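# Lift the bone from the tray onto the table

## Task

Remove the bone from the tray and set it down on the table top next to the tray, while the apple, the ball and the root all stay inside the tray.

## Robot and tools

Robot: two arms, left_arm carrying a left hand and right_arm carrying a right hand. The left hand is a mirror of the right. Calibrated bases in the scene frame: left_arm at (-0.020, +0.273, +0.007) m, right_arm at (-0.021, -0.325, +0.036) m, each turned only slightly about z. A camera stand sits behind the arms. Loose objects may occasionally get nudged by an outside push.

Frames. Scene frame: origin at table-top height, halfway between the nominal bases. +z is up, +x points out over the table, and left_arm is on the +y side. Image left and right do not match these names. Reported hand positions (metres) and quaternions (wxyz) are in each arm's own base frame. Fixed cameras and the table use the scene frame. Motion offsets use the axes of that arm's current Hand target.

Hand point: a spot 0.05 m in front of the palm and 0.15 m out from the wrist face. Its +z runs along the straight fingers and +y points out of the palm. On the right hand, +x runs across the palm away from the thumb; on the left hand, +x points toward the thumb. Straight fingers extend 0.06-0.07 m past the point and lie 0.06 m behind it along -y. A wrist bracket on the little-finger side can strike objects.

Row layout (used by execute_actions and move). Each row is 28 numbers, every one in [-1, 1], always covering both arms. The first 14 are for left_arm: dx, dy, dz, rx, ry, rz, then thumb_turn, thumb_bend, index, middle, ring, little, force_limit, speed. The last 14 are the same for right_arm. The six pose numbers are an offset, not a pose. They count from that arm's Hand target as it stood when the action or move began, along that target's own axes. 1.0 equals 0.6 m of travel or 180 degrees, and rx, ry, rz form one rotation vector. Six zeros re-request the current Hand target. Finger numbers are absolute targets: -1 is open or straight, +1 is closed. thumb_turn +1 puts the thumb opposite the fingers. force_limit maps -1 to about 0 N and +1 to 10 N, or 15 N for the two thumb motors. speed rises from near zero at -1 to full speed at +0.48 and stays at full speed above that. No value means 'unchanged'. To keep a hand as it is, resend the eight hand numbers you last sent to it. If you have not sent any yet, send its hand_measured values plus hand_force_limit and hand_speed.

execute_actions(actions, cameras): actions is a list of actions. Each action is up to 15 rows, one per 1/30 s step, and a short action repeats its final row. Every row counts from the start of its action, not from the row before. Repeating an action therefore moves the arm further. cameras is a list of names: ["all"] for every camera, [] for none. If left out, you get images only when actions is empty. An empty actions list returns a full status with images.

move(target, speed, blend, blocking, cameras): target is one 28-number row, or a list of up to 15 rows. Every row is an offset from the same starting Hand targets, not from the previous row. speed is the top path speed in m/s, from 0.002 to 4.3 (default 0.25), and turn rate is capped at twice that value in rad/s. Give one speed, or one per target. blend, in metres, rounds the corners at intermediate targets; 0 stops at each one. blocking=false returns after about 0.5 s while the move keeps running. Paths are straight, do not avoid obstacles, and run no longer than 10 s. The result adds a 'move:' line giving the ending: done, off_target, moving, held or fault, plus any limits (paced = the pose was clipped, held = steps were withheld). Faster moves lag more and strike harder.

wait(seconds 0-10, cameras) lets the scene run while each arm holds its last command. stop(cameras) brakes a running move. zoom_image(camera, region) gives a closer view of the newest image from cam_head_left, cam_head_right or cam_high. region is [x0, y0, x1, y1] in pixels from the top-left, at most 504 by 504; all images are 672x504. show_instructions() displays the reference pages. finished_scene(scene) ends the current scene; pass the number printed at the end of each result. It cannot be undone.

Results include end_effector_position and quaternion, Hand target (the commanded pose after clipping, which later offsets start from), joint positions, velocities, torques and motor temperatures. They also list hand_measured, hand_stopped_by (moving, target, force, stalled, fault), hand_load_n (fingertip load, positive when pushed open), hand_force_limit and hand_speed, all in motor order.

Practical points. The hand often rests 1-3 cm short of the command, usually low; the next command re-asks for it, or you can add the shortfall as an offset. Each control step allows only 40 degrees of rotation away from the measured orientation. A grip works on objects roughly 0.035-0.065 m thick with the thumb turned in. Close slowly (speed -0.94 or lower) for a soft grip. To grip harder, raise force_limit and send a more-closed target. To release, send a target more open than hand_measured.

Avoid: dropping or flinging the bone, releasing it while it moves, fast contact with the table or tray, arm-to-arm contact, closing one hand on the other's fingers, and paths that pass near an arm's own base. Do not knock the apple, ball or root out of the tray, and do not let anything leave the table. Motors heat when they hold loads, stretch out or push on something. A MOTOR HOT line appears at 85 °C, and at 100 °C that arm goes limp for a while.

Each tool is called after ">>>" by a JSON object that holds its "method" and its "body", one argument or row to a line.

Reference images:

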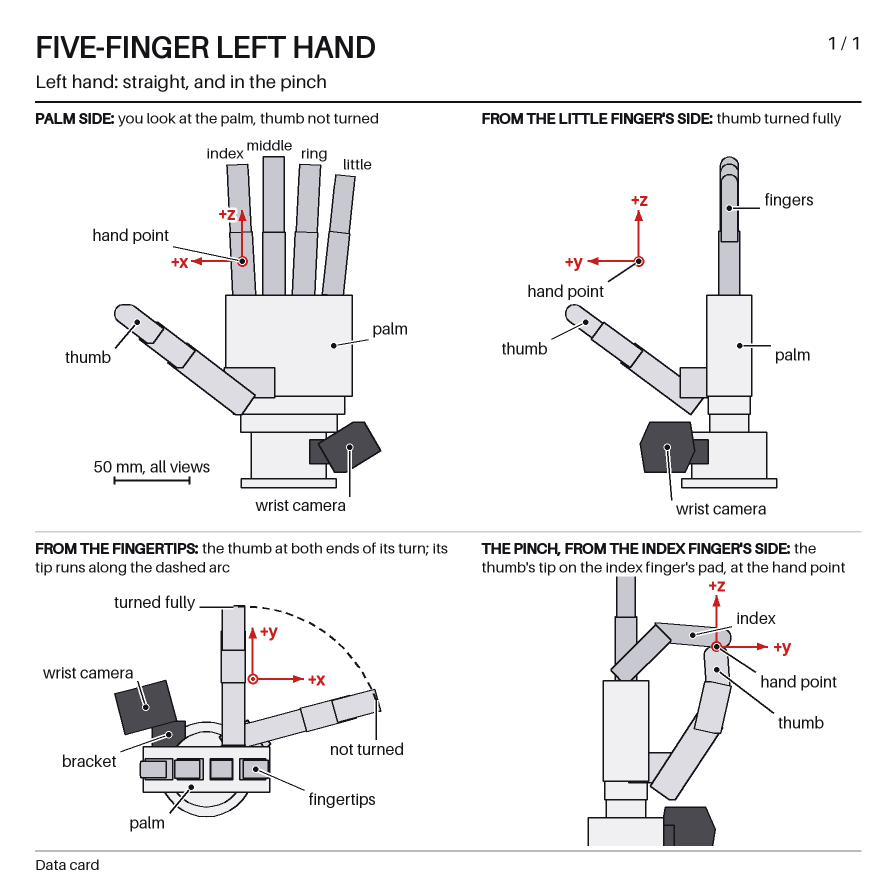

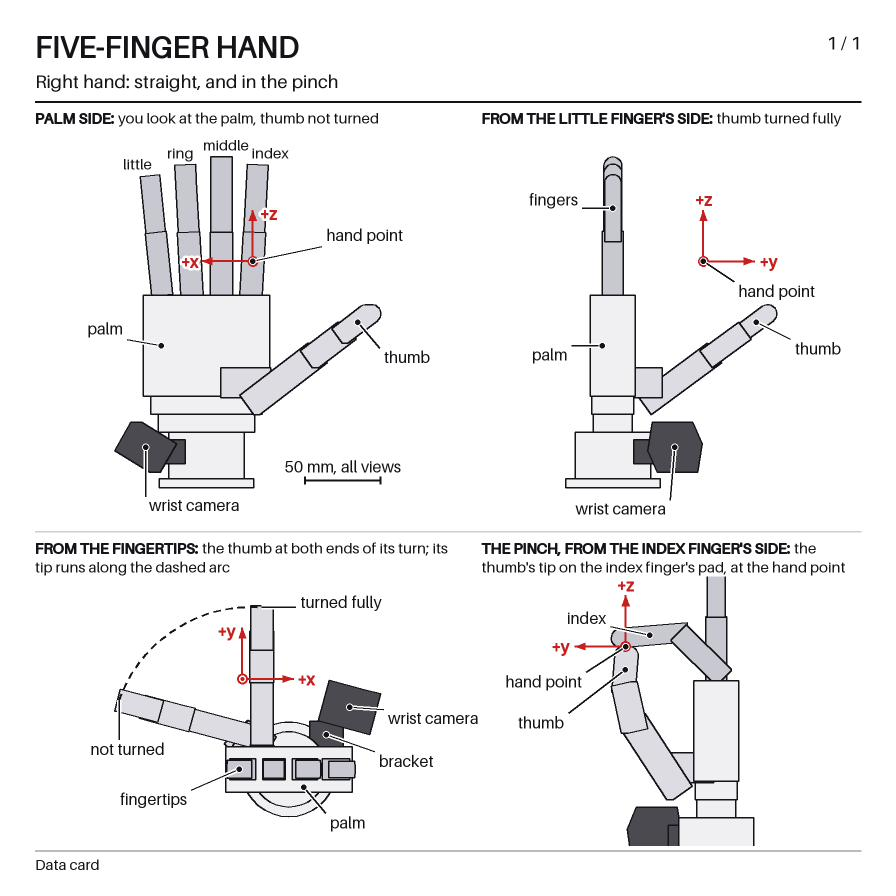

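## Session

>>> {"method": "execute_actions", "body": {
  "actions": [],
  "cameras": ["cam_head_left","cam_high"]
}}

Scene clock: 0.00 s.
left_arm: end_effector_position=(+0.5372, -0.0020, +0.1278) hand_measured=(-1.000, -1.000, -1.000, -1.000, -1.000, -1.000) hand_load_n=(+0.0, +0.0, +0.5, +0.0, +0.0, +0.0) hand_stopped_by=(target, target, target, target, target, target) hand_force_limit=0.00 hand_speed=-0.80 end_effector_quat_wxyz=(+0.572, -0.190, +0.781, +0.166) | right_arm: end_effector_position=(+0.3983, +0.3255, +0.0900) hand_measured=(-1.000, -1.000, -1.000, -1.000, -1.000, -1.000) hand_load_n=(+0.0, +0.0, +0.0, +0.0, +0.0, +0.0) hand_stopped_by=(target, target, target, target, target, target) hand_force_limit=0.00 hand_speed=-0.80 end_effector_quat_wxyz=(-0.044, -0.023, +0.991, +0.123)
Joint positions: left_arm=[-0.333 1.588 0.819 0.335 -0.807 1.292] | right_arm=[0.514 1.596 1.14 -1.075 -0.26 2.043]
Joint velocities: within noise
Joint torques (N m): no reading
Motor temperatures (°C): left_arm=[21 29 28 26 23 21] | right_arm=[21 27 26 22 21 24]
Heat: left arm: hottest shoulder 29 °C; right arm: hottest shoulder 27 °C.
Hand target: left_arm +0.5443, -0.0045, +0.1344; +0.578, -0.193, +0.776, +0.162 | right_arm +0.4078, +0.3309, +0.1036; -0.030, -0.025, +0.991, +0.131
Images, in order (width x height): cam_head_left 672x504, cam_high 672x504.

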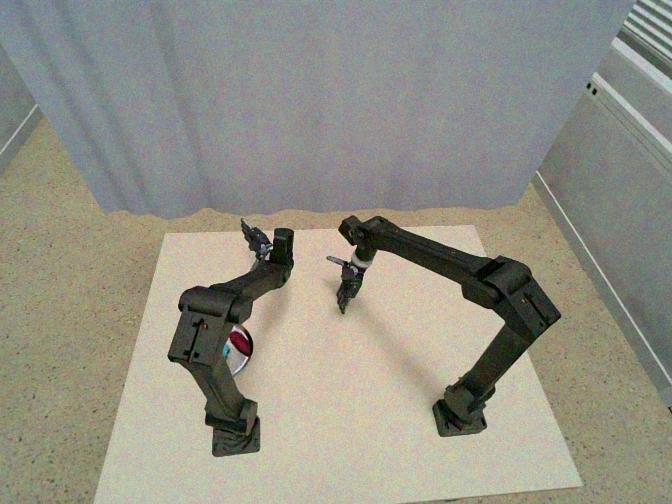

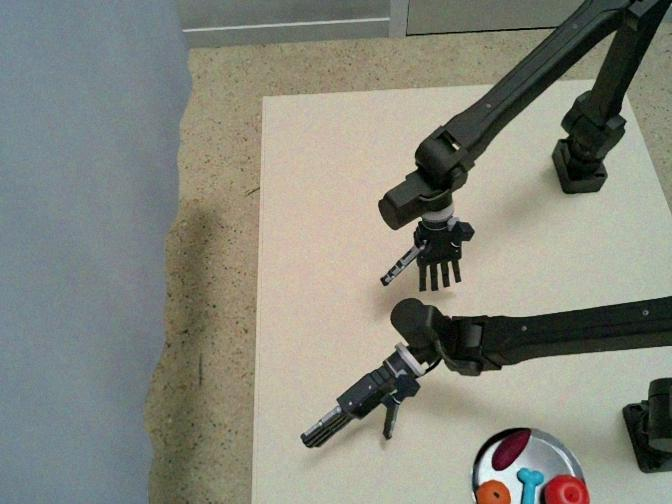

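>>> {"method": "zoom_image", "body": {
  "camera": "cam_high",
  "region": [450, 400, 610, 504]
}}

>>> {"method": "zoom_image", "body": {
  "camera": "cam_head_left",
  "region": [190, 310, 270, 390]
}}

Scaled by 3.150 from the camera's 672x504 image, which has a finer 960x720 frame.

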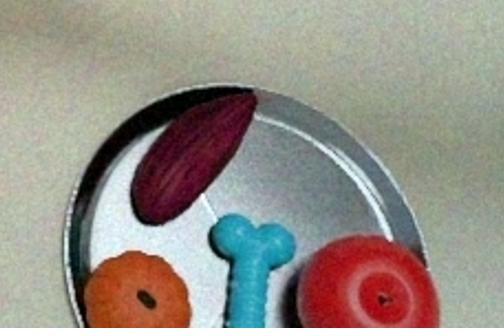

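Scaled by 6.300 from the camera's 672x504 image, which has a finer 960x720 frame.

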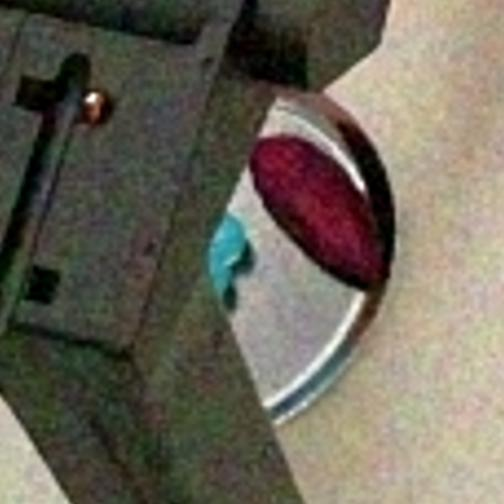

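>>> {"method": "move", "body": {
  "target": [-0.0208,0.4425,-0.2760,0.2019,0.1626,-0.3276,1,-1,-1,-1,-1,-1,-0.2,0.2,0,0,0,0,0,0,-1,-1,-1,-1,-1,-1,0,-0.8],
  "speed": 0.22,
  "cameras": ["cam_high","cam_head_left","cam_head_right"]
}}

Scene clock: 68.53 s.
left_arm: end_effector_position=(+0.2737, +0.1348, +0.1806) hand_measured=(+1.000, -1.000, -1.000, -1.000, -1.000, -1.000) hand_load_n=(+0.0, +0.0, +0.0, +0.0, +0.0, -0.5) hand_stopped_by=(target, target, target, target, target, target) hand_force_limit=-0.20 hand_speed=0.20 end_effector_quat_wxyz=(+0.391, -0.405, +0.703, -0.434) | right_arm: end_effector_position=(+0.3983, +0.3255, +0.0900) hand_measured=(-1.000, -1.000, -1.000, -1.000, -1.000, -1.000) hand_load_n=(+0.0, +0.0, +0.0, +0.0, +0.0, +0.0) hand_stopped_by=(target, target, target, target, target, target) hand_force_limit=0.00 hand_speed=-0.80 end_effector_quat_wxyz=(-0.044, -0.023, +0.991, +0.123)
Joint positions: left_arm=[1.023 0.857 0.602 -0.712 1.175 1.139] | right_arm=[0.514 1.596 1.14 -1.075 -0.26 2.043]
Joint torques (N m): left_arm=[0.85 -2.14 12.63 0.49 0.53 0.2] | right_arm=[-1.49 -14.33 8.43 0.62 -0.3 0.02]
Motor temperatures (°C): left_arm=[21 30 35 26 23 21] | right_arm=[21 30 33 22 21 24]
Heat: left arm: hottest elbow 35 °C; right arm: hottest elbow 33 °C.
Hand target: left_arm +0.2801, +0.1500, +0.2001; +0.408, -0.392, +0.708, -0.423 | right_arm +0.4078, +0.3309, +0.1036; -0.030, -0.025, +0.991, +0.131
Off the commanded pose: left_arm 0.026 m, 3 deg | right_arm 0.018 m, 2 deg.
move: off_target (left_arm, right_arm)

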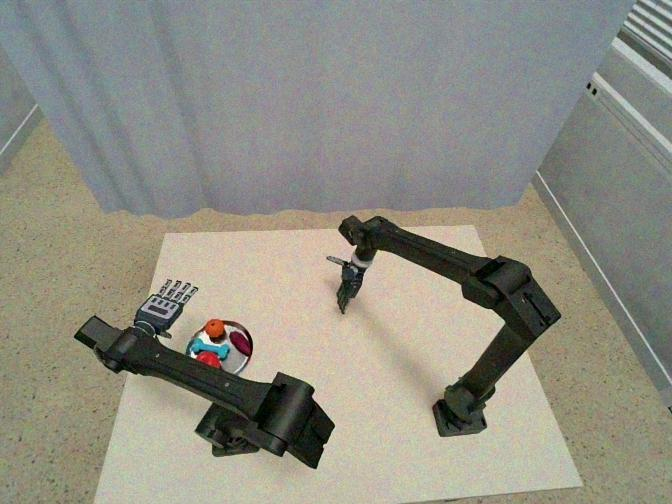

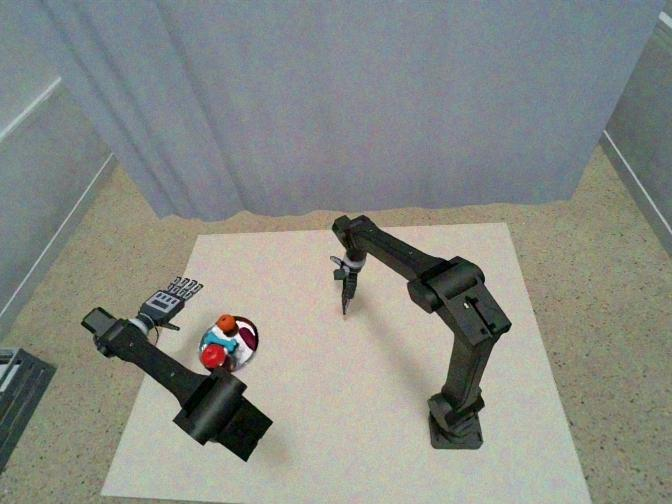

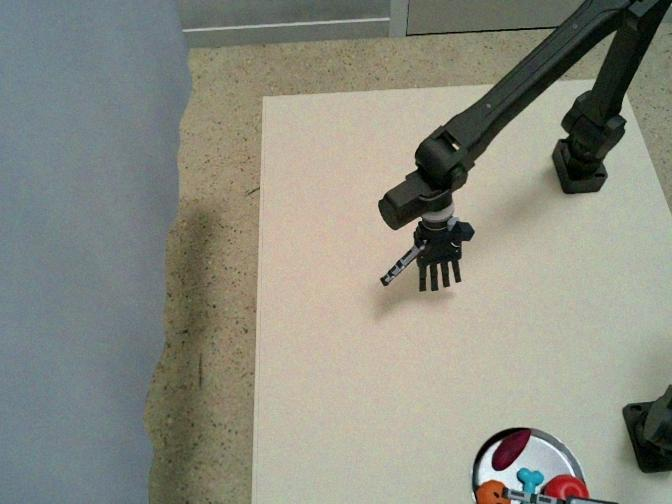

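>>> {"method": "zoom_image", "body": {
  "camera": "cam_head_right",
  "region": [180, 300, 280, 390]
}}

>>> {"method": "zoom_image", "body": {
  "camera": "cam_head_left",
  "region": [170, 300, 270, 390]
}}

Scaled by 5.040 from the camera's 672x504 image, which has a finer 960x720 frame.

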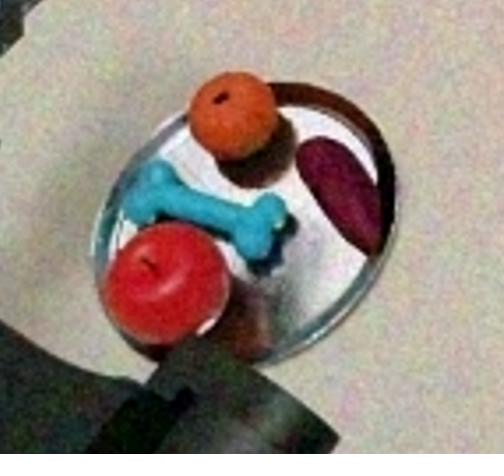

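Scaled by 5.040 from the camera's 672x504 image, which has a finer 960x720 frame.

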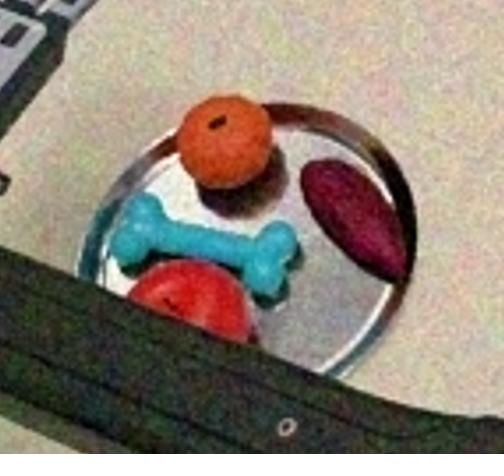

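>>> {"method": "move", "body": {
  "target": [
    [0.0962,0.1408,-0.0088,0,0,0,1,-1,-1,-1,-1,-1,-0.2,0.2,0,0,0,0,0,0,-1,-1,-1,-1,-1,-1,0,-0.8],
    [0.1175,0.2205,0.0180,0,0,0,1,-1,-1,-1,-1,-1,-0.2,0.2,0,0,0,0,0,0,-1,-1,-1,-1,-1,-1,0,-0.8]
  ],
  "speed": [0.15,0.08],
  "blend": [0.01,0],
  "cameras": ["cam_head_right","cam_head_left"]
}}

>>> {"method": "zoom_image", "body": {
  "camera": "cam_head_right",
  "region": [170, 300, 270, 390]
}}

>>> {"method": "zoom_image", "body": {
  "camera": "cam_head_left",
  "region": [170, 300, 270, 390]
}}

Scene clock: 88.33 s.
left_arm: end_effector_position=(+0.2374, +0.1271, +0.0610) hand_measured=(+1.000, -1.000, -1.000, -1.000, -1.000, -1.000) hand_load_n=(+0.0, +0.0, +0.0, +0.0, -0.5, +0.0) hand_stopped_by=(target, target, target, target, target, target) hand_force_limit=-0.20 hand_speed=0.20 end_effector_quat_wxyz=(+0.407, -0.392, +0.708, -0.424) | right_arm: end_effector_position=(+0.3983, +0.3255, +0.0900) hand_measured=(-1.000, -1.000, -1.000, -1.000, -1.000, -1.000) hand_load_n=(+0.0, +0.0, +0.0, +0.5, +0.0, +0.0) hand_stopped_by=(target, target, target, target, target, target) hand_force_limit=0.00 hand_speed=-0.80 end_effector_quat_wxyz=(-0.044, -0.023, +0.991, +0.123)
Joint positions: left_arm=[1.152 1.018 0.356 -0.558 1.235 1.46] | right_arm=[0.514 1.596 1.14 -1.075 -0.26 2.043]
Joint torques (N m): left_arm=[0.5 -2.2 6.9 0.94 0.62 0.11] | right_arm=[-1.61 -14.33 8.43 0.61 -0.28 0.02]
Motor temperatures (°C): left_arm=[21 30 40 26 24 21] | right_arm=[21 30 34 22 21 24]
Heat: left arm: hottest elbow 40 °C; right arm: hottest elbow 34 °C.
Hand target: left_arm +0.2368, +0.1278, +0.0579; +0.408, -0.392, +0.707, -0.423 | right_arm +0.4078, +0.3309, +0.1036; -0.030, -0.025, +0.991, +0.131
Off the commanded pose: left_arm 0.003 m, 0 deg | right_arm 0.018 m, 2 deg.
move: off_target (right_arm)
Images, in order (width x height): cam_head_left 672x504, cam_head_right 672x504.

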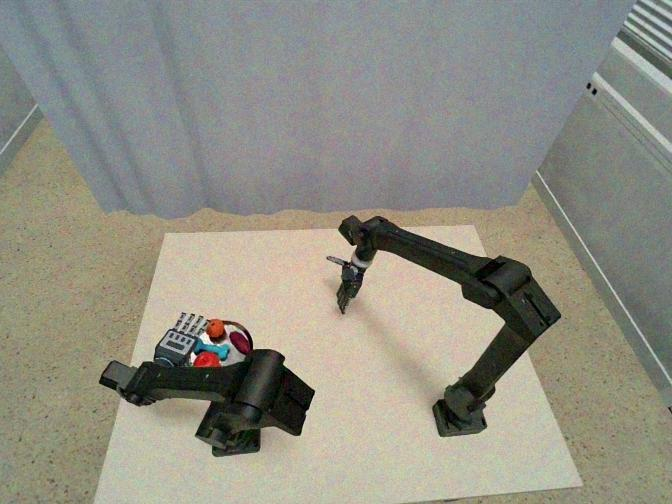

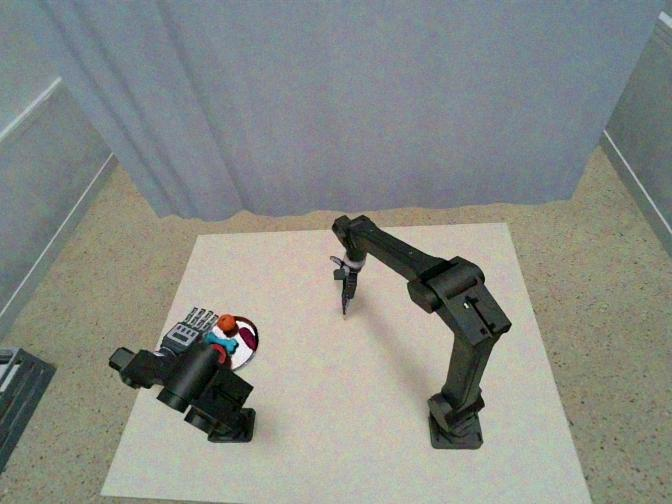

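Scaled by 5.040 from the camera's 672x504 image, which has a finer 960x720 frame.

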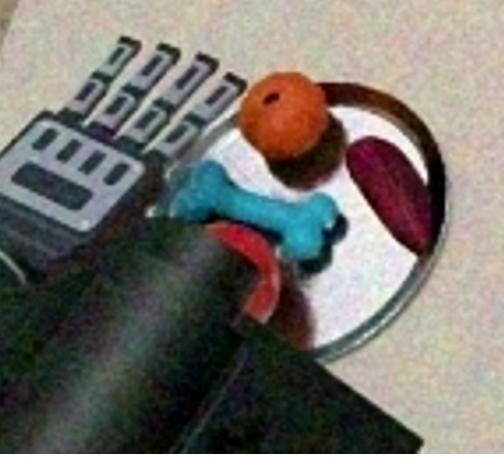

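Scaled by 5.040 from the camera's 672x504 image, which has a finer 960x720 frame.

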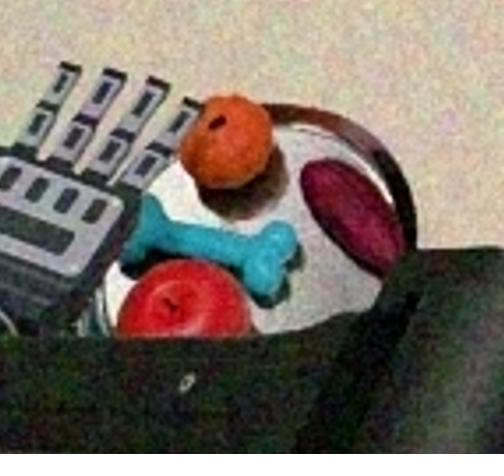

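>>> {"method": "move", "body": {
  "target": [
    [0.1262,-0.0428,0.0372,0,0,0,1,-1,-1,-1,-1,-1,-0.2,0.2,0,0,0,0,0,0,-1,-1,-1,-1,-1,-1,0,-0.8],
    [0.1015,-0.1347,0.0063,0,0,0,1,-1,-1,-1,-1,-1,-0.2,0.2,0,0,0,0,0,0,-1,-1,-1,-1,-1,-1,0,-0.8]
  ],
  "speed": [0.06,0.12],
  "cameras": ["cam_head_right","cam_head_left","cam_high"]
}}

>>> {"method": "zoom_image", "body": {
  "camera": "cam_head_right",
  "region": [170, 300, 270, 390]
}}

>>> {"method": "zoom_image", "body": {
  "camera": "cam_head_left",
  "region": [170, 300, 270, 390]
}}

>>> {"method": "zoom_image", "body": {
  "camera": "cam_high",
  "region": [450, 400, 610, 504]
}}

Scene clock: 97.00 s.
left_arm: end_effector_position=(+0.2292, +0.0315, +0.0890) hand_measured=(+1.000, -1.000, -1.000, -1.000, -1.000, -1.000) hand_load_n=(+0.0, +0.0, +0.0, +0.0, +0.0, +0.0) hand_stopped_by=(target, target, target, target, target, target) hand_force_limit=-0.20 hand_speed=0.20 end_effector_quat_wxyz=(+0.383, -0.410, +0.704, -0.435) | right_arm: end_effector_position=(+0.3983, +0.3255, +0.0900) hand_measured=(-1.000, -1.000, -1.000, -1.000, -1.000, -1.000) hand_load_n=(+0.0, +0.0, +0.0, +0.5, +0.0, +0.0) hand_stopped_by=(target, target, target, target, target, target) hand_force_limit=0.00 hand_speed=-0.80 end_effector_quat_wxyz=(-0.044, -0.023, +0.991, +0.123)
Joint positions: left_arm=[0.894 0.419 0.208 -0.574 1.088 0.918] | right_arm=[0.514 1.596 1.14 -1.075 -0.26 2.043]
Joint torques (N m): left_arm=[0.85 1.26 13.12 0.76 0.43 0.17] | right_arm=[-1.61 -14.45 8.43 0.59 -0.29 0.01]
Heat: left arm: hottest elbow 39 °C; right arm: hottest elbow 35 °C.
Hand target: left_arm +0.2354, +0.0449, +0.1160; +0.408, -0.392, +0.707, -0.423 | right_arm +0.4078, +0.3309, +0.1036; -0.030, -0.025, +0.991, +0.131
Off the commanded pose: left_arm 0.031 m, 4 deg | right_arm 0.018 m, 2 deg.
move: off_target (left_arm, right_arm)

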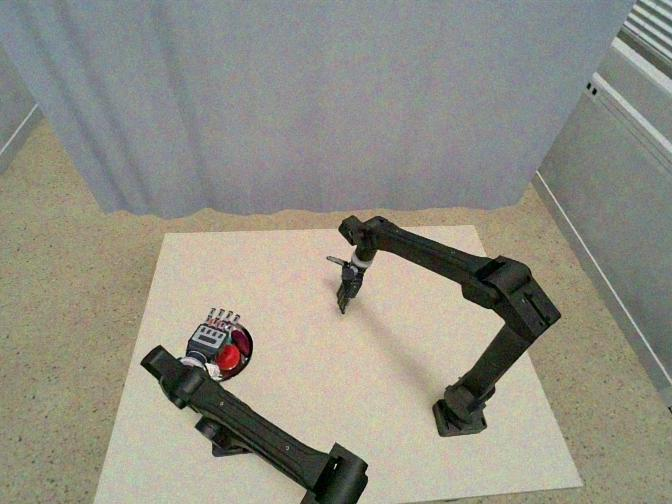

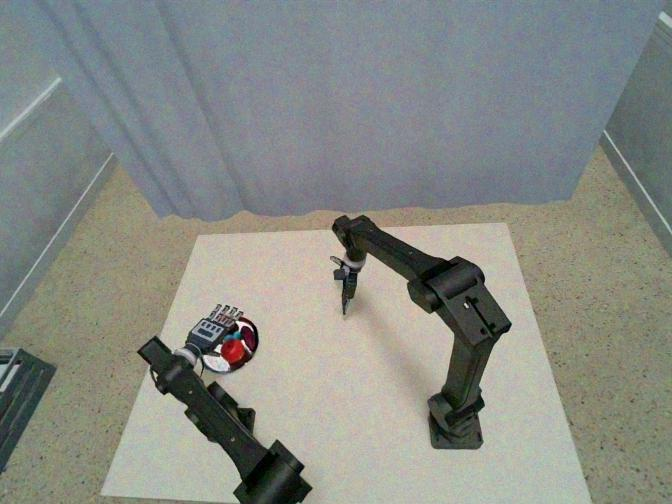

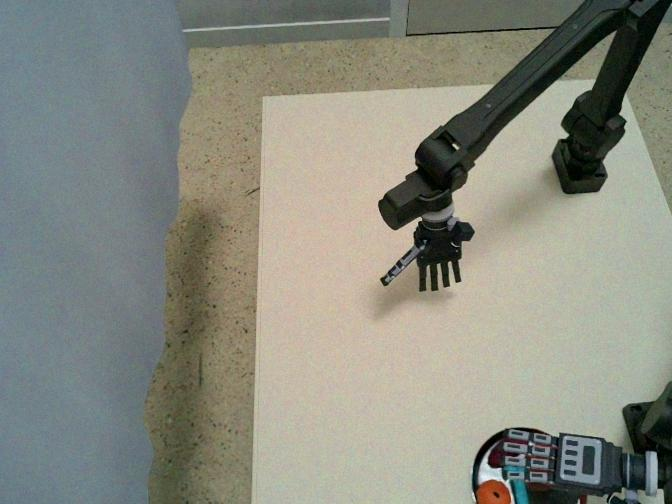

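Scaled by 5.040 from the camera's 672x504 image, which has a finer 960x720 frame.

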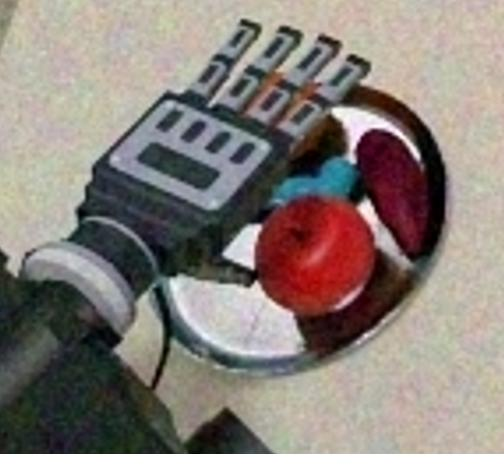

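Scaled by 5.040 from the camera's 672x504 image, which has a finer 960x720 frame.

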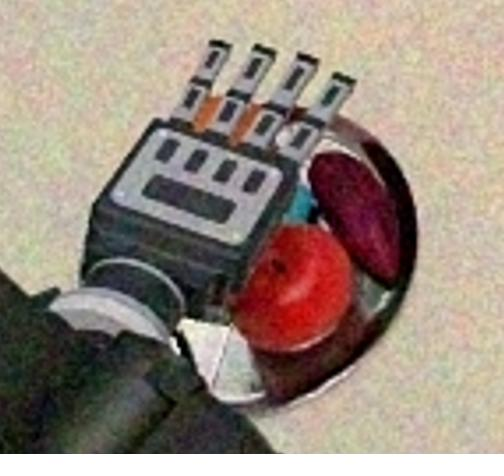

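Scaled by 3.150 from the camera's 672x504 image, which has a finer 960x720 frame.

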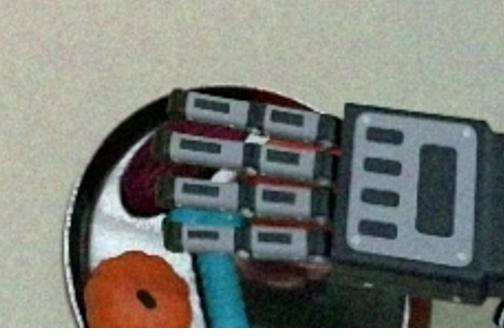

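>>> {"method": "move", "body": {
  "target": [-0.0470,0.0798,0.0217,-0.0422,-0.0812,-0.0489,1,-0.2,-0.25,-0.25,0.4,0.4,-0.2,0.2,0,0,0,0,0,0,-1,-1,-1,-1,-1,-1,0,-0.8],
  "speed": 0.12,
  "cameras": ["cam_head_right","cam_head_left","cam_high"]
}}

>>> {"method": "zoom_image", "body": {
  "camera": "cam_head_right",
  "region": [170, 300, 270, 390]
}}

>>> {"method": "zoom_image", "body": {
  "camera": "cam_high",
  "region": [450, 400, 610, 504]
}}

Scene clock: 124.93 s.
left_arm: end_effector_position=(+0.2455, +0.0851, +0.0764) hand_measured=(+1.000, -0.200, -0.250, -0.250, +0.400, +0.400) hand_load_n=(+0.0, +0.0, +0.0, +0.0, +0.0, +0.0) hand_stopped_by=(target, target, target, target, target, target) hand_force_limit=-0.20 hand_speed=0.20 end_effector_quat_wxyz=(+0.438, -0.520, +0.646, -0.347) | right_arm: end_effector_position=(+0.3983, +0.3255, +0.0900) hand_measured=(-1.000, -1.000, -1.000, -1.000, -1.000, -1.000) hand_load_n=(+0.0, +0.0, +0.0, +0.0, +0.0, +0.0) hand_stopped_by=(target, target, target, target, target, target) hand_force_limit=0.00 hand_speed=-0.80 end_effector_quat_wxyz=(-0.044, -0.023, +0.991, +0.123)
Joint positions: left_arm=[0.845 0.413 0.158 -0.291 0.76 0.619] | right_arm=[0.514 1.596 1.14 -1.075 -0.26 2.043]
Joint torques (N m): left_arm=[-0.67 2.37 9.18 2.02 0.11 -0.11] | right_arm=[-1.61 -14.39 8.44 0.61 -0.29 0.03]
Heat: left arm: hottest elbow 42 °C; right arm: hottest elbow 35 °C.
Hand target: left_arm +0.2473, +0.0826, +0.0748; +0.434, -0.522, +0.644, -0.352 | right_arm +0.4078, +0.3309, +0.1036; -0.030, -0.025, +0.991, +0.131
Off the commanded pose: left_arm 0.003 m, 1 deg | right_arm 0.018 m, 2 deg.
move: off_target (right_arm)

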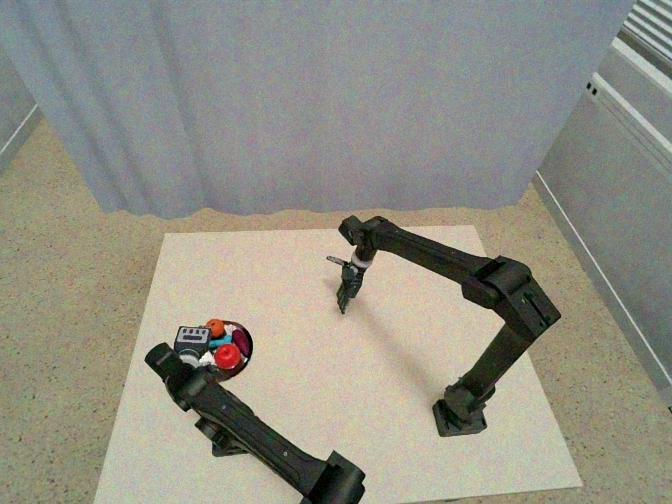

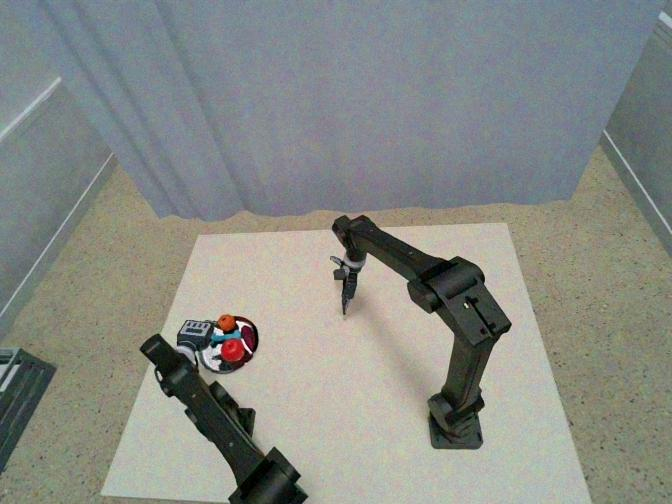

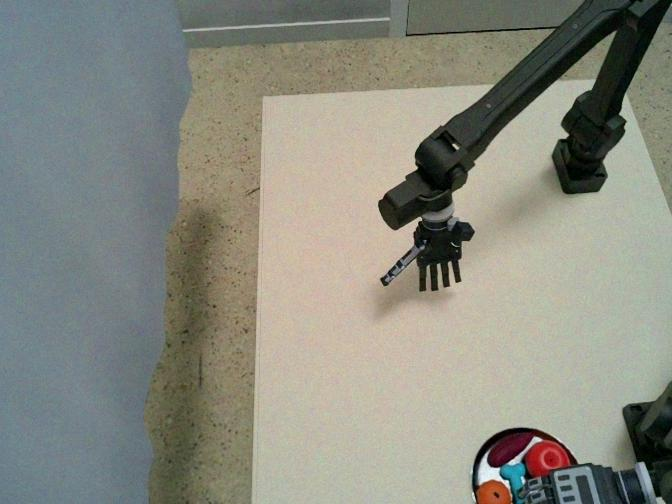

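Scaled by 5.040 from the camera's 672x504 image, which has a finer 960x720 frame.

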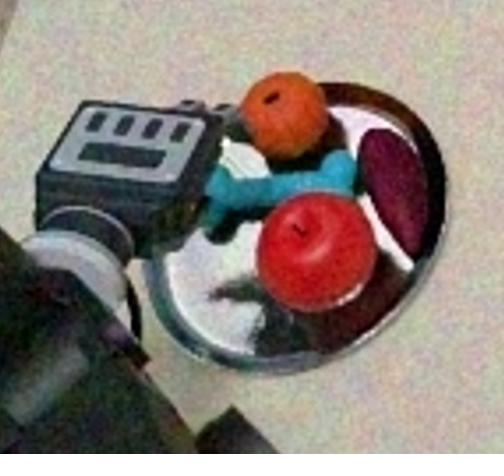

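Scaled by 3.150 from the camera's 672x504 image, which has a finer 960x720 frame.

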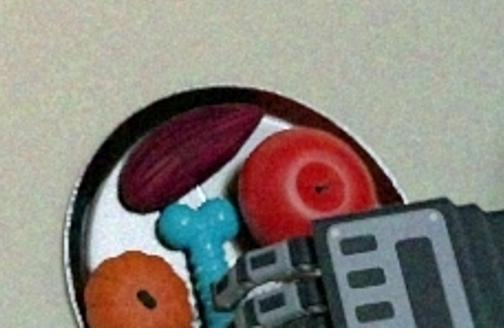

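>>> {"method": "move", "body": {
  "target": [
    [0.0092,0.0753,0.0307,0,0,0,1,-0.2,-0.25,-0.25,0.4,0.4,-0.2,0.2,0,0,0,0,0,0,-1,-1,-1,-1,-1,-1,0,-0.8],
    [0.0107,0.0818,0.0667,0,0,0,1,-0.2,-0.25,-0.25,0.4,0.4,-0.2,0.2,0,0,0,0,0,0,-1,-1,-1,-1,-1,-1,0,-0.8]
  ],
  "speed": [0.07,0.05],
  "blend": [0.004,0],
  "cameras": ["cam_head_right","cam_head_left","cam_high"]
}}

>>> {"method": "zoom_image", "body": {
  "camera": "cam_head_right",
  "region": [170, 300, 270, 390]
}}

>>> {"method": "zoom_image", "body": {
  "camera": "cam_high",
  "region": [450, 400, 610, 504]
}}

Scene clock: 141.50 s.
left_arm: end_effector_position=(+0.2687, +0.0929, +0.0227) hand_measured=(+1.000, -0.200, -0.250, -0.250, +0.400, +0.400) hand_load_n=(+0.0, +0.0, +0.0, +1.5, -2.5, +0.0) hand_stopped_by=(target, target, target, target, target, target) hand_force_limit=-0.20 hand_speed=0.20 end_effector_quat_wxyz=(+0.448, -0.510, +0.647, -0.347) | right_arm: end_effector_position=(+0.3983, +0.3255, +0.0900) hand_measured=(-1.000, -1.000, -1.000, -1.000, -1.000, -1.000) hand_load_n=(+0.0, +0.0, +0.0, +0.0, +0.0, +0.0) hand_stopped_by=(target, target, target, target, target, target) hand_force_limit=0.00 hand_speed=-0.80 end_effector_quat_wxyz=(-0.044, -0.023, +0.991, +0.123)
Joint positions: left_arm=[0.771 0.826 0.053 0.286 0.702 0.572] | right_arm=[0.514 1.596 1.14 -1.075 -0.26 2.043]
Joint torques (N m): left_arm=[-0.56 0.85 6.79 1.62 -0.11 -0.13] | right_arm=[-1.55 -14.39 8.42 0.61 -0.28 0.02]
Heat: left arm: hottest elbow 42 °C; right arm: hottest elbow 36 °C.
Hand target: left_arm +0.2660, +0.0866, +0.0143; +0.434, -0.522, +0.644, -0.352 | right_arm +0.4078, +0.3309, +0.1036; -0.030, -0.025, +0.991, +0.131
Off the commanded pose: left_arm 0.011 m, 2 deg | right_arm 0.018 m, 2 deg.
move: off_target (left_arm, right_arm)

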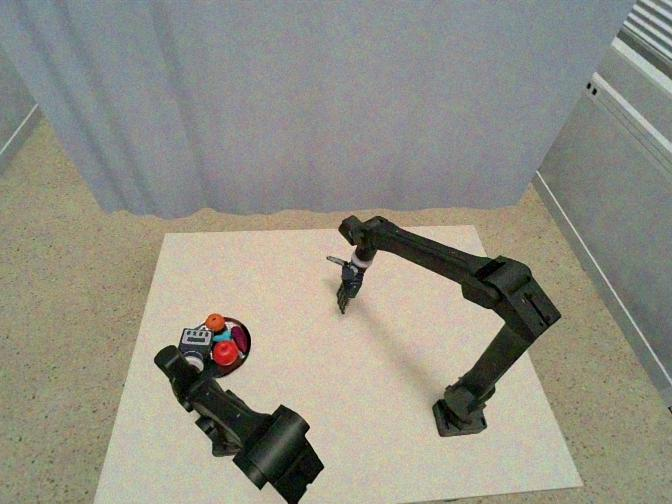

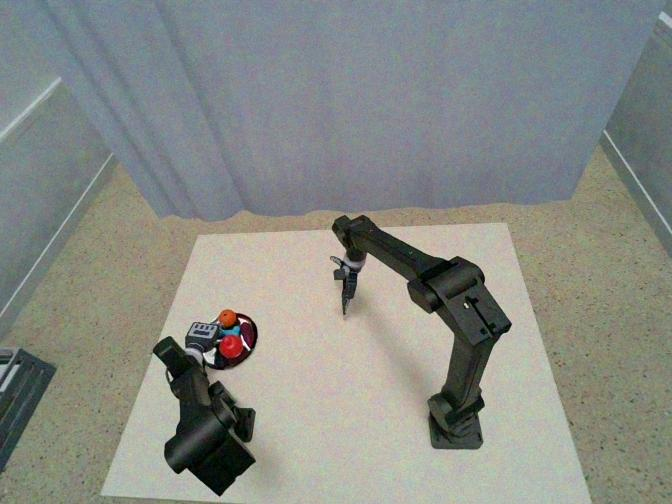

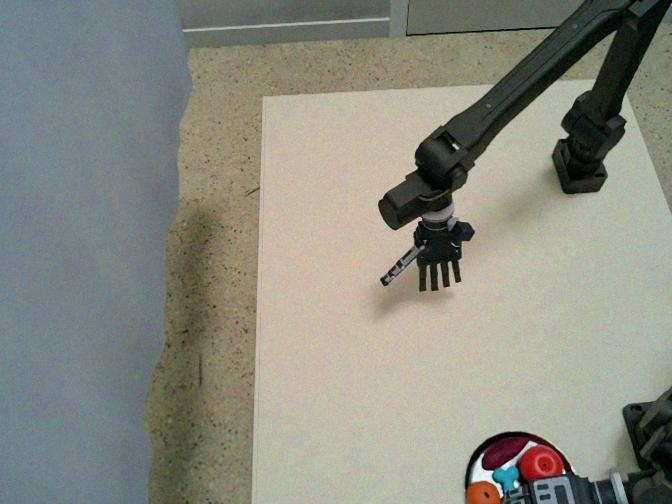

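Scaled by 5.040 from the camera's 672x504 image, which has a finer 960x720 frame.

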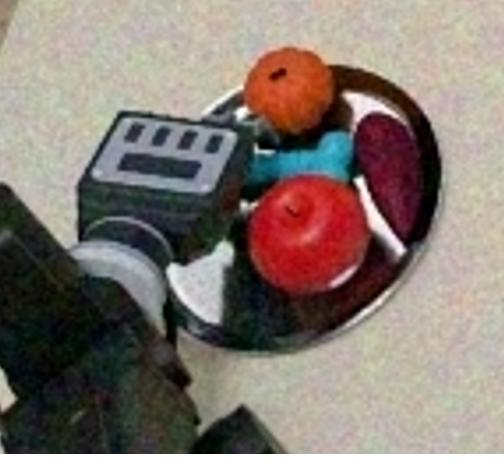

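Scaled by 3.150 from the camera's 672x504 image, which has a finer 960x720 frame.

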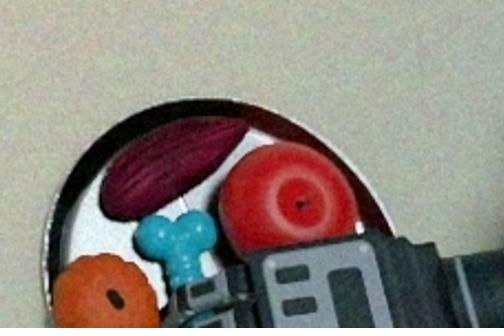

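>>> {"method": "move", "body": {
  "target": [
    [0.0010,-0.0330,-0.0142,0,0,0,1,-0.2,-0.25,-0.25,0.4,0.4,-0.2,0.2,0,0,0,0,0,0,-1,-1,-1,-1,-1,-1,0,-0.8],
    [0.0047,-0.0160,-0.0070,0,0,0,1,-0.2,-0.25,-0.25,0.4,0.4,-0.2,0.2,0,0,0,0,0,0,-1,-1,-1,-1,-1,-1,0,-0.8],
    [0.0053,-0.0130,0.0302,0,0,0,1,-0.2,-0.25,-0.25,0.4,0.4,-0.2,0.2,0,0,0,0,0,0,-1,-1,-1,-1,-1,-1,0,-0.8]
  ],
  "speed": [0.07,0.05,0.05],
  "cameras": ["cam_head_right","cam_head_left","cam_high"]
}}

>>> {"method": "zoom_image", "body": {
  "camera": "cam_head_right",
  "region": [170, 290, 270, 380]
}}

>>> {"method": "zoom_image", "body": {
  "camera": "cam_high",
  "region": [450, 400, 610, 504]
}}

Scene clock: 159.27 s.
left_arm: end_effector_position=(+0.2847, +0.0861, +0.0190) hand_measured=(+1.000, -0.200, -0.250, -0.250, +0.400, +0.400) hand_load_n=(+0.5, +0.0, -0.5, +0.5, -4.5, +0.0) hand_stopped_by=(target, target, target, target, target, target) hand_force_limit=-0.20 hand_speed=0.20 end_effector_quat_wxyz=(+0.451, -0.507, +0.648, -0.346) | right_arm: end_effector_position=(+0.3983, +0.3255, +0.0900) hand_measured=(-1.000, -1.000, -1.000, -1.000, -1.000, -1.000) hand_load_n=(+0.0, +0.0, +0.0, +0.0, +0.0, +0.0) hand_stopped_by=(target, target, target, target, target, target) hand_force_limit=0.00 hand_speed=-0.80 end_effector_quat_wxyz=(-0.044, -0.023, +0.991, +0.123)
Joint positions: left_arm=[0.669 0.923 0.053 0.424 0.609 0.52] | right_arm=[0.514 1.596 1.14 -1.075 -0.26 2.043]
Joint torques (N m): left_arm=[-0.67 0.97 7.54 1.22 -0.13 -0.21] | right_arm=[-1.55 -14.39 8.42 0.59 -0.29 0.02]
Heat: left arm: hottest elbow 39 °C; right arm: hottest elbow 36 °C.
Hand target: left_arm +0.2854, +0.0818, +0.0139; +0.435, -0.522, +0.644, -0.352 | right_arm +0.4078, +0.3309, +0.1036; -0.030, -0.025, +0.991, +0.131
Off the commanded pose: left_arm 0.007 m, 3 deg | right_arm 0.018 m, 2 deg.
move: off_target (left_arm, right_arm)

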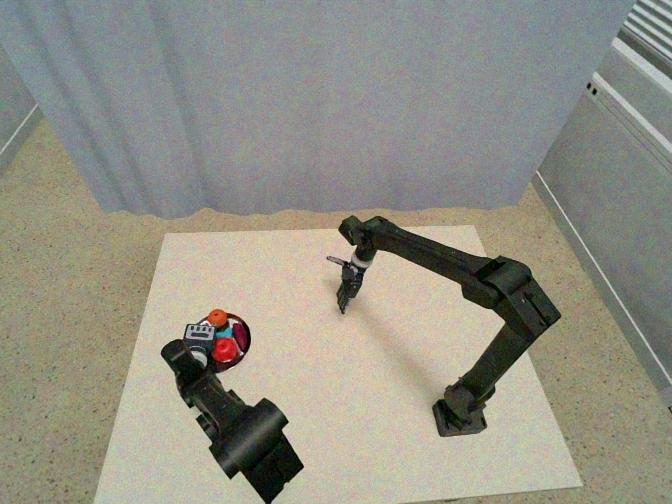

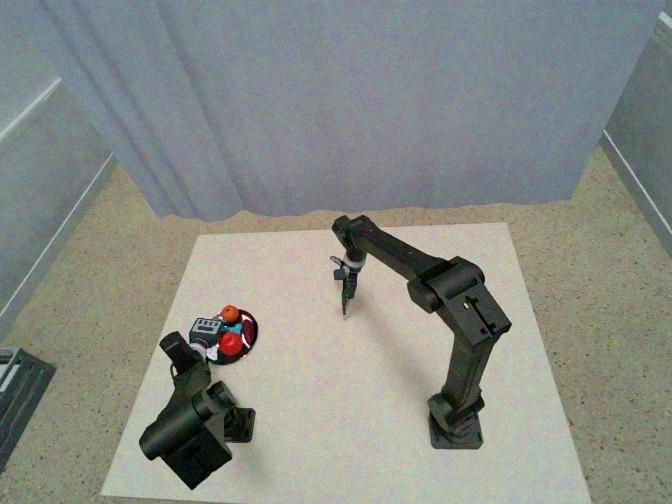

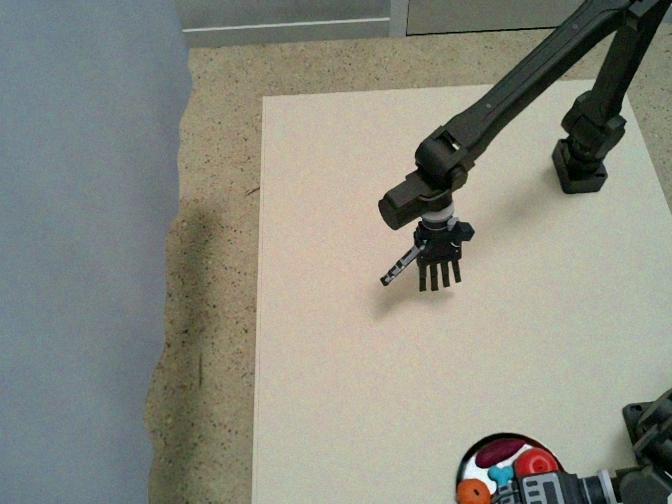

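Scaled by 5.040 from the camera's 672x504 image, which has a finer 960x720 frame.

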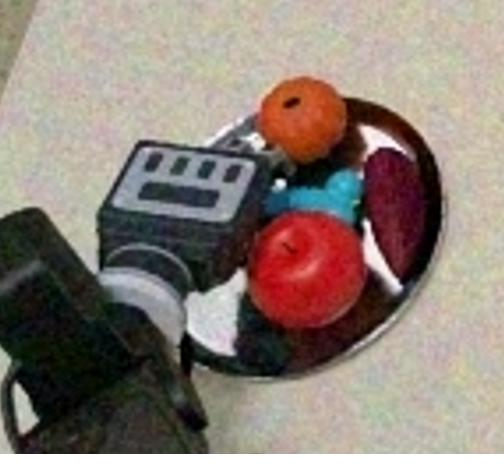

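Scaled by 3.150 from the camera's 672x504 image, which has a finer 960x720 frame.

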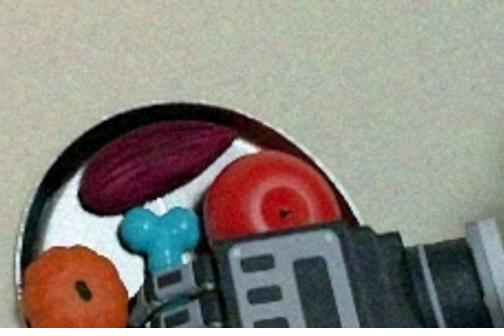

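>>> {"method": "move", "body": {
  "target": [
    [-0.0027,-0.0447,-0.0017,0,0,0,1,-0.2,-0.25,-0.25,0.4,0.4,-0.2,0.2,0,0,0,0,0,0,-1,-1,-1,-1,-1,-1,0,-0.8],
    [0.0053,-0.0069,0.0139,0,0,0,1,-0.2,-0.25,-0.25,0.4,0.4,-0.2,0.2,0,0,0,0,0,0,-1,-1,-1,-1,-1,-1,0,-0.8],
    [0.0053,-0.0069,0.0139,0,0,0,1,0.2,0.3,0.3,0.4,0.4,-0.2,-0.7,0,0,0,0,0,0,-1,-1,-1,-1,-1,-1,0,-0.8]
  ],
  "speed": 0.08,
  "cameras": ["cam_high"]
}}

>>> {"method": "zoom_image", "body": {
  "camera": "cam_high",
  "region": [450, 400, 610, 504]
}}

Scene clock: 178.23 s.
left_arm: end_effector_position=(+0.2942, +0.0807, +0.0176) hand_measured=(+1.000, -0.078, -0.008, -0.144, +0.400, +0.400) hand_load_n=(-2.5, +6.5, +8.5, +0.0, -0.5, -0.5) hand_stopped_by=(target, force, force, force, target, target) hand_force_limit=-0.20 hand_speed=-0.70 end_effector_quat_wxyz=(+0.444, -0.515, +0.644, -0.350) | right_arm: end_effector_position=(+0.3983, +0.3255, +0.0900) hand_measured=(-1.000, -1.000, -1.000, -1.000, -1.000, -1.000) hand_load_n=(+0.0, +0.0, +0.0, +0.0, +0.0, +0.0) hand_stopped_by=(target, target, target, target, target, target) hand_force_limit=0.00 hand_speed=-0.80 end_effector_quat_wxyz=(-0.044, -0.023, +0.991, +0.123)
Joint positions: left_arm=[0.614 0.974 0.065 0.469 0.56 0.474] | right_arm=[0.514 1.596 1.14 -1.075 -0.26 2.043]
Joint torques (N m): left_arm=[-0.5 -0.26 7.02 1.4 -0.05 -0.05] | right_arm=[-1.55 -14.39 8.42 0.59 -0.29 0.03]
Heat: left arm: hottest elbow 38 °C; right arm: hottest elbow 36 °C.
Hand target: left_arm +0.2943, +0.0779, +0.0139; +0.435, -0.522, +0.644, -0.352 | right_arm +0.4078, +0.3309, +0.1036; -0.030, -0.025, +0.991, +0.131
Off the commanded pose: left_arm 0.005 m, 1 deg | right_arm 0.018 m, 2 deg.
move: off_target (right_arm)
Images, in order (width x height): cam_high 672x504.

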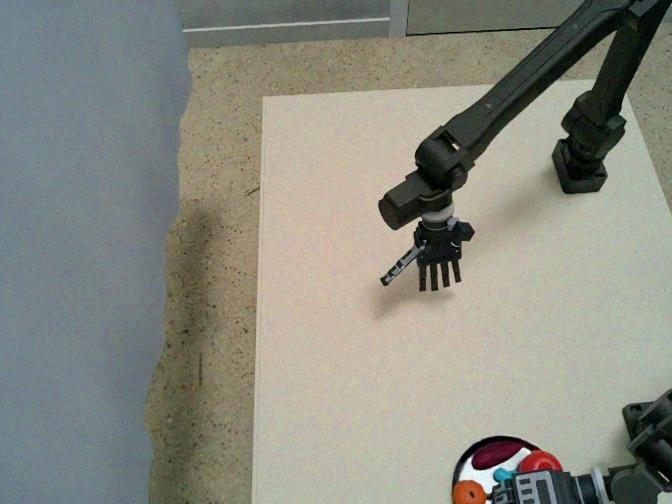

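Scaled by 3.150 from the camera's 672x504 image, which has a finer 960x720 frame.

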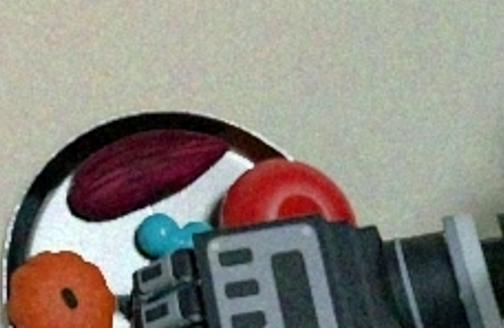

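>>> {"method": "move", "body": {
  "target": [-0.0386,-0.1814,-0.0749,0,0,0,1,0.2,0.3,0.3,0.4,0.4,-0.2,-0.7,0,0,0,0,0,0,-1,-1,-1,-1,-1,-1,0,-0.8],
  "speed": 0.09,
  "cameras": ["cam_high", "cam_head_right"]
}}

>>> {"method": "zoom_image", "body": {
  "camera": "cam_high",
  "region": [450, 400, 610, 504]
}}

Scene clock: 184.17 s.
left_arm: end_effector_position=(+0.2821, +0.0699, +0.0996) hand_measured=(+1.000, -0.078, -0.008, -0.144, +0.400, +0.400) hand_load_n=(-2.5, +5.5, +8.5, +0.0, -0.5, +0.0) hand_stopped_by=(target, force, force, force, target, target) hand_force_limit=-0.20 hand_speed=-0.70 end_effector_quat_wxyz=(+0.410, -0.537, +0.650, -0.348) | right_arm: end_effector_position=(+0.3983, +0.3255, +0.0900) hand_measured=(-1.000, -1.000, -1.000, -1.000, -1.000, -1.000) hand_load_n=(+0.0, +0.0, +0.0, +0.0, +0.0, +0.0) hand_stopped_by=(target, target, target, target, target, target) hand_force_limit=0.00 hand_speed=-0.80 end_effector_quat_wxyz=(-0.044, -0.023, +0.991, +0.123)
Joint positions: left_arm=[0.604 0.533 0.256 -0.241 0.553 0.469] | right_arm=[0.514 1.596 1.14 -1.075 -0.26 2.043]
Joint torques (N m): left_arm=[0.15 -0.38 13.65 1.31 0.18 -0.02] | right_arm=[-1.55 -14.45 8.42 0.61 -0.29 0.02]
Heat: left arm: hottest elbow 38 °C; right arm: hottest elbow 36 °C.
Hand target: left_arm +0.2943, +0.0779, +0.1339; +0.434, -0.522, +0.644, -0.352 | right_arm +0.4078, +0.3309, +0.1036; -0.030, -0.025, +0.991, +0.131
Off the commanded pose: left_arm 0.037 m, 3 deg | right_arm 0.018 m, 2 deg.
move: off_target (left_arm, right_arm)
Images, in order (width x height): cam_head_right 672x504, cam_high 672x504.

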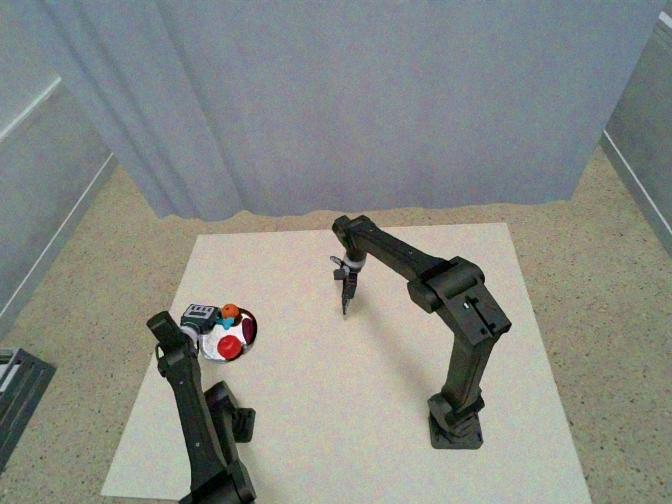

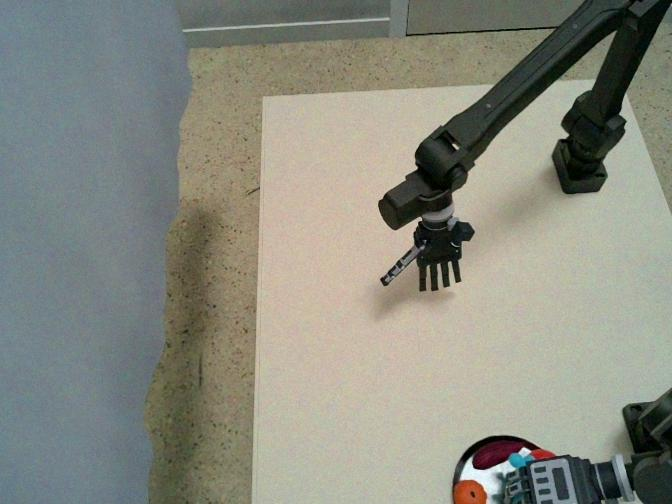

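Scaled by 3.150 from the camera's 672x504 image, which has a finer 960x720 frame.

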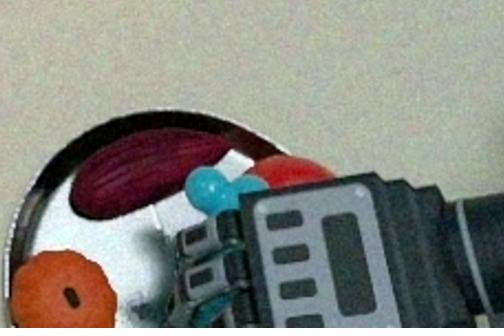

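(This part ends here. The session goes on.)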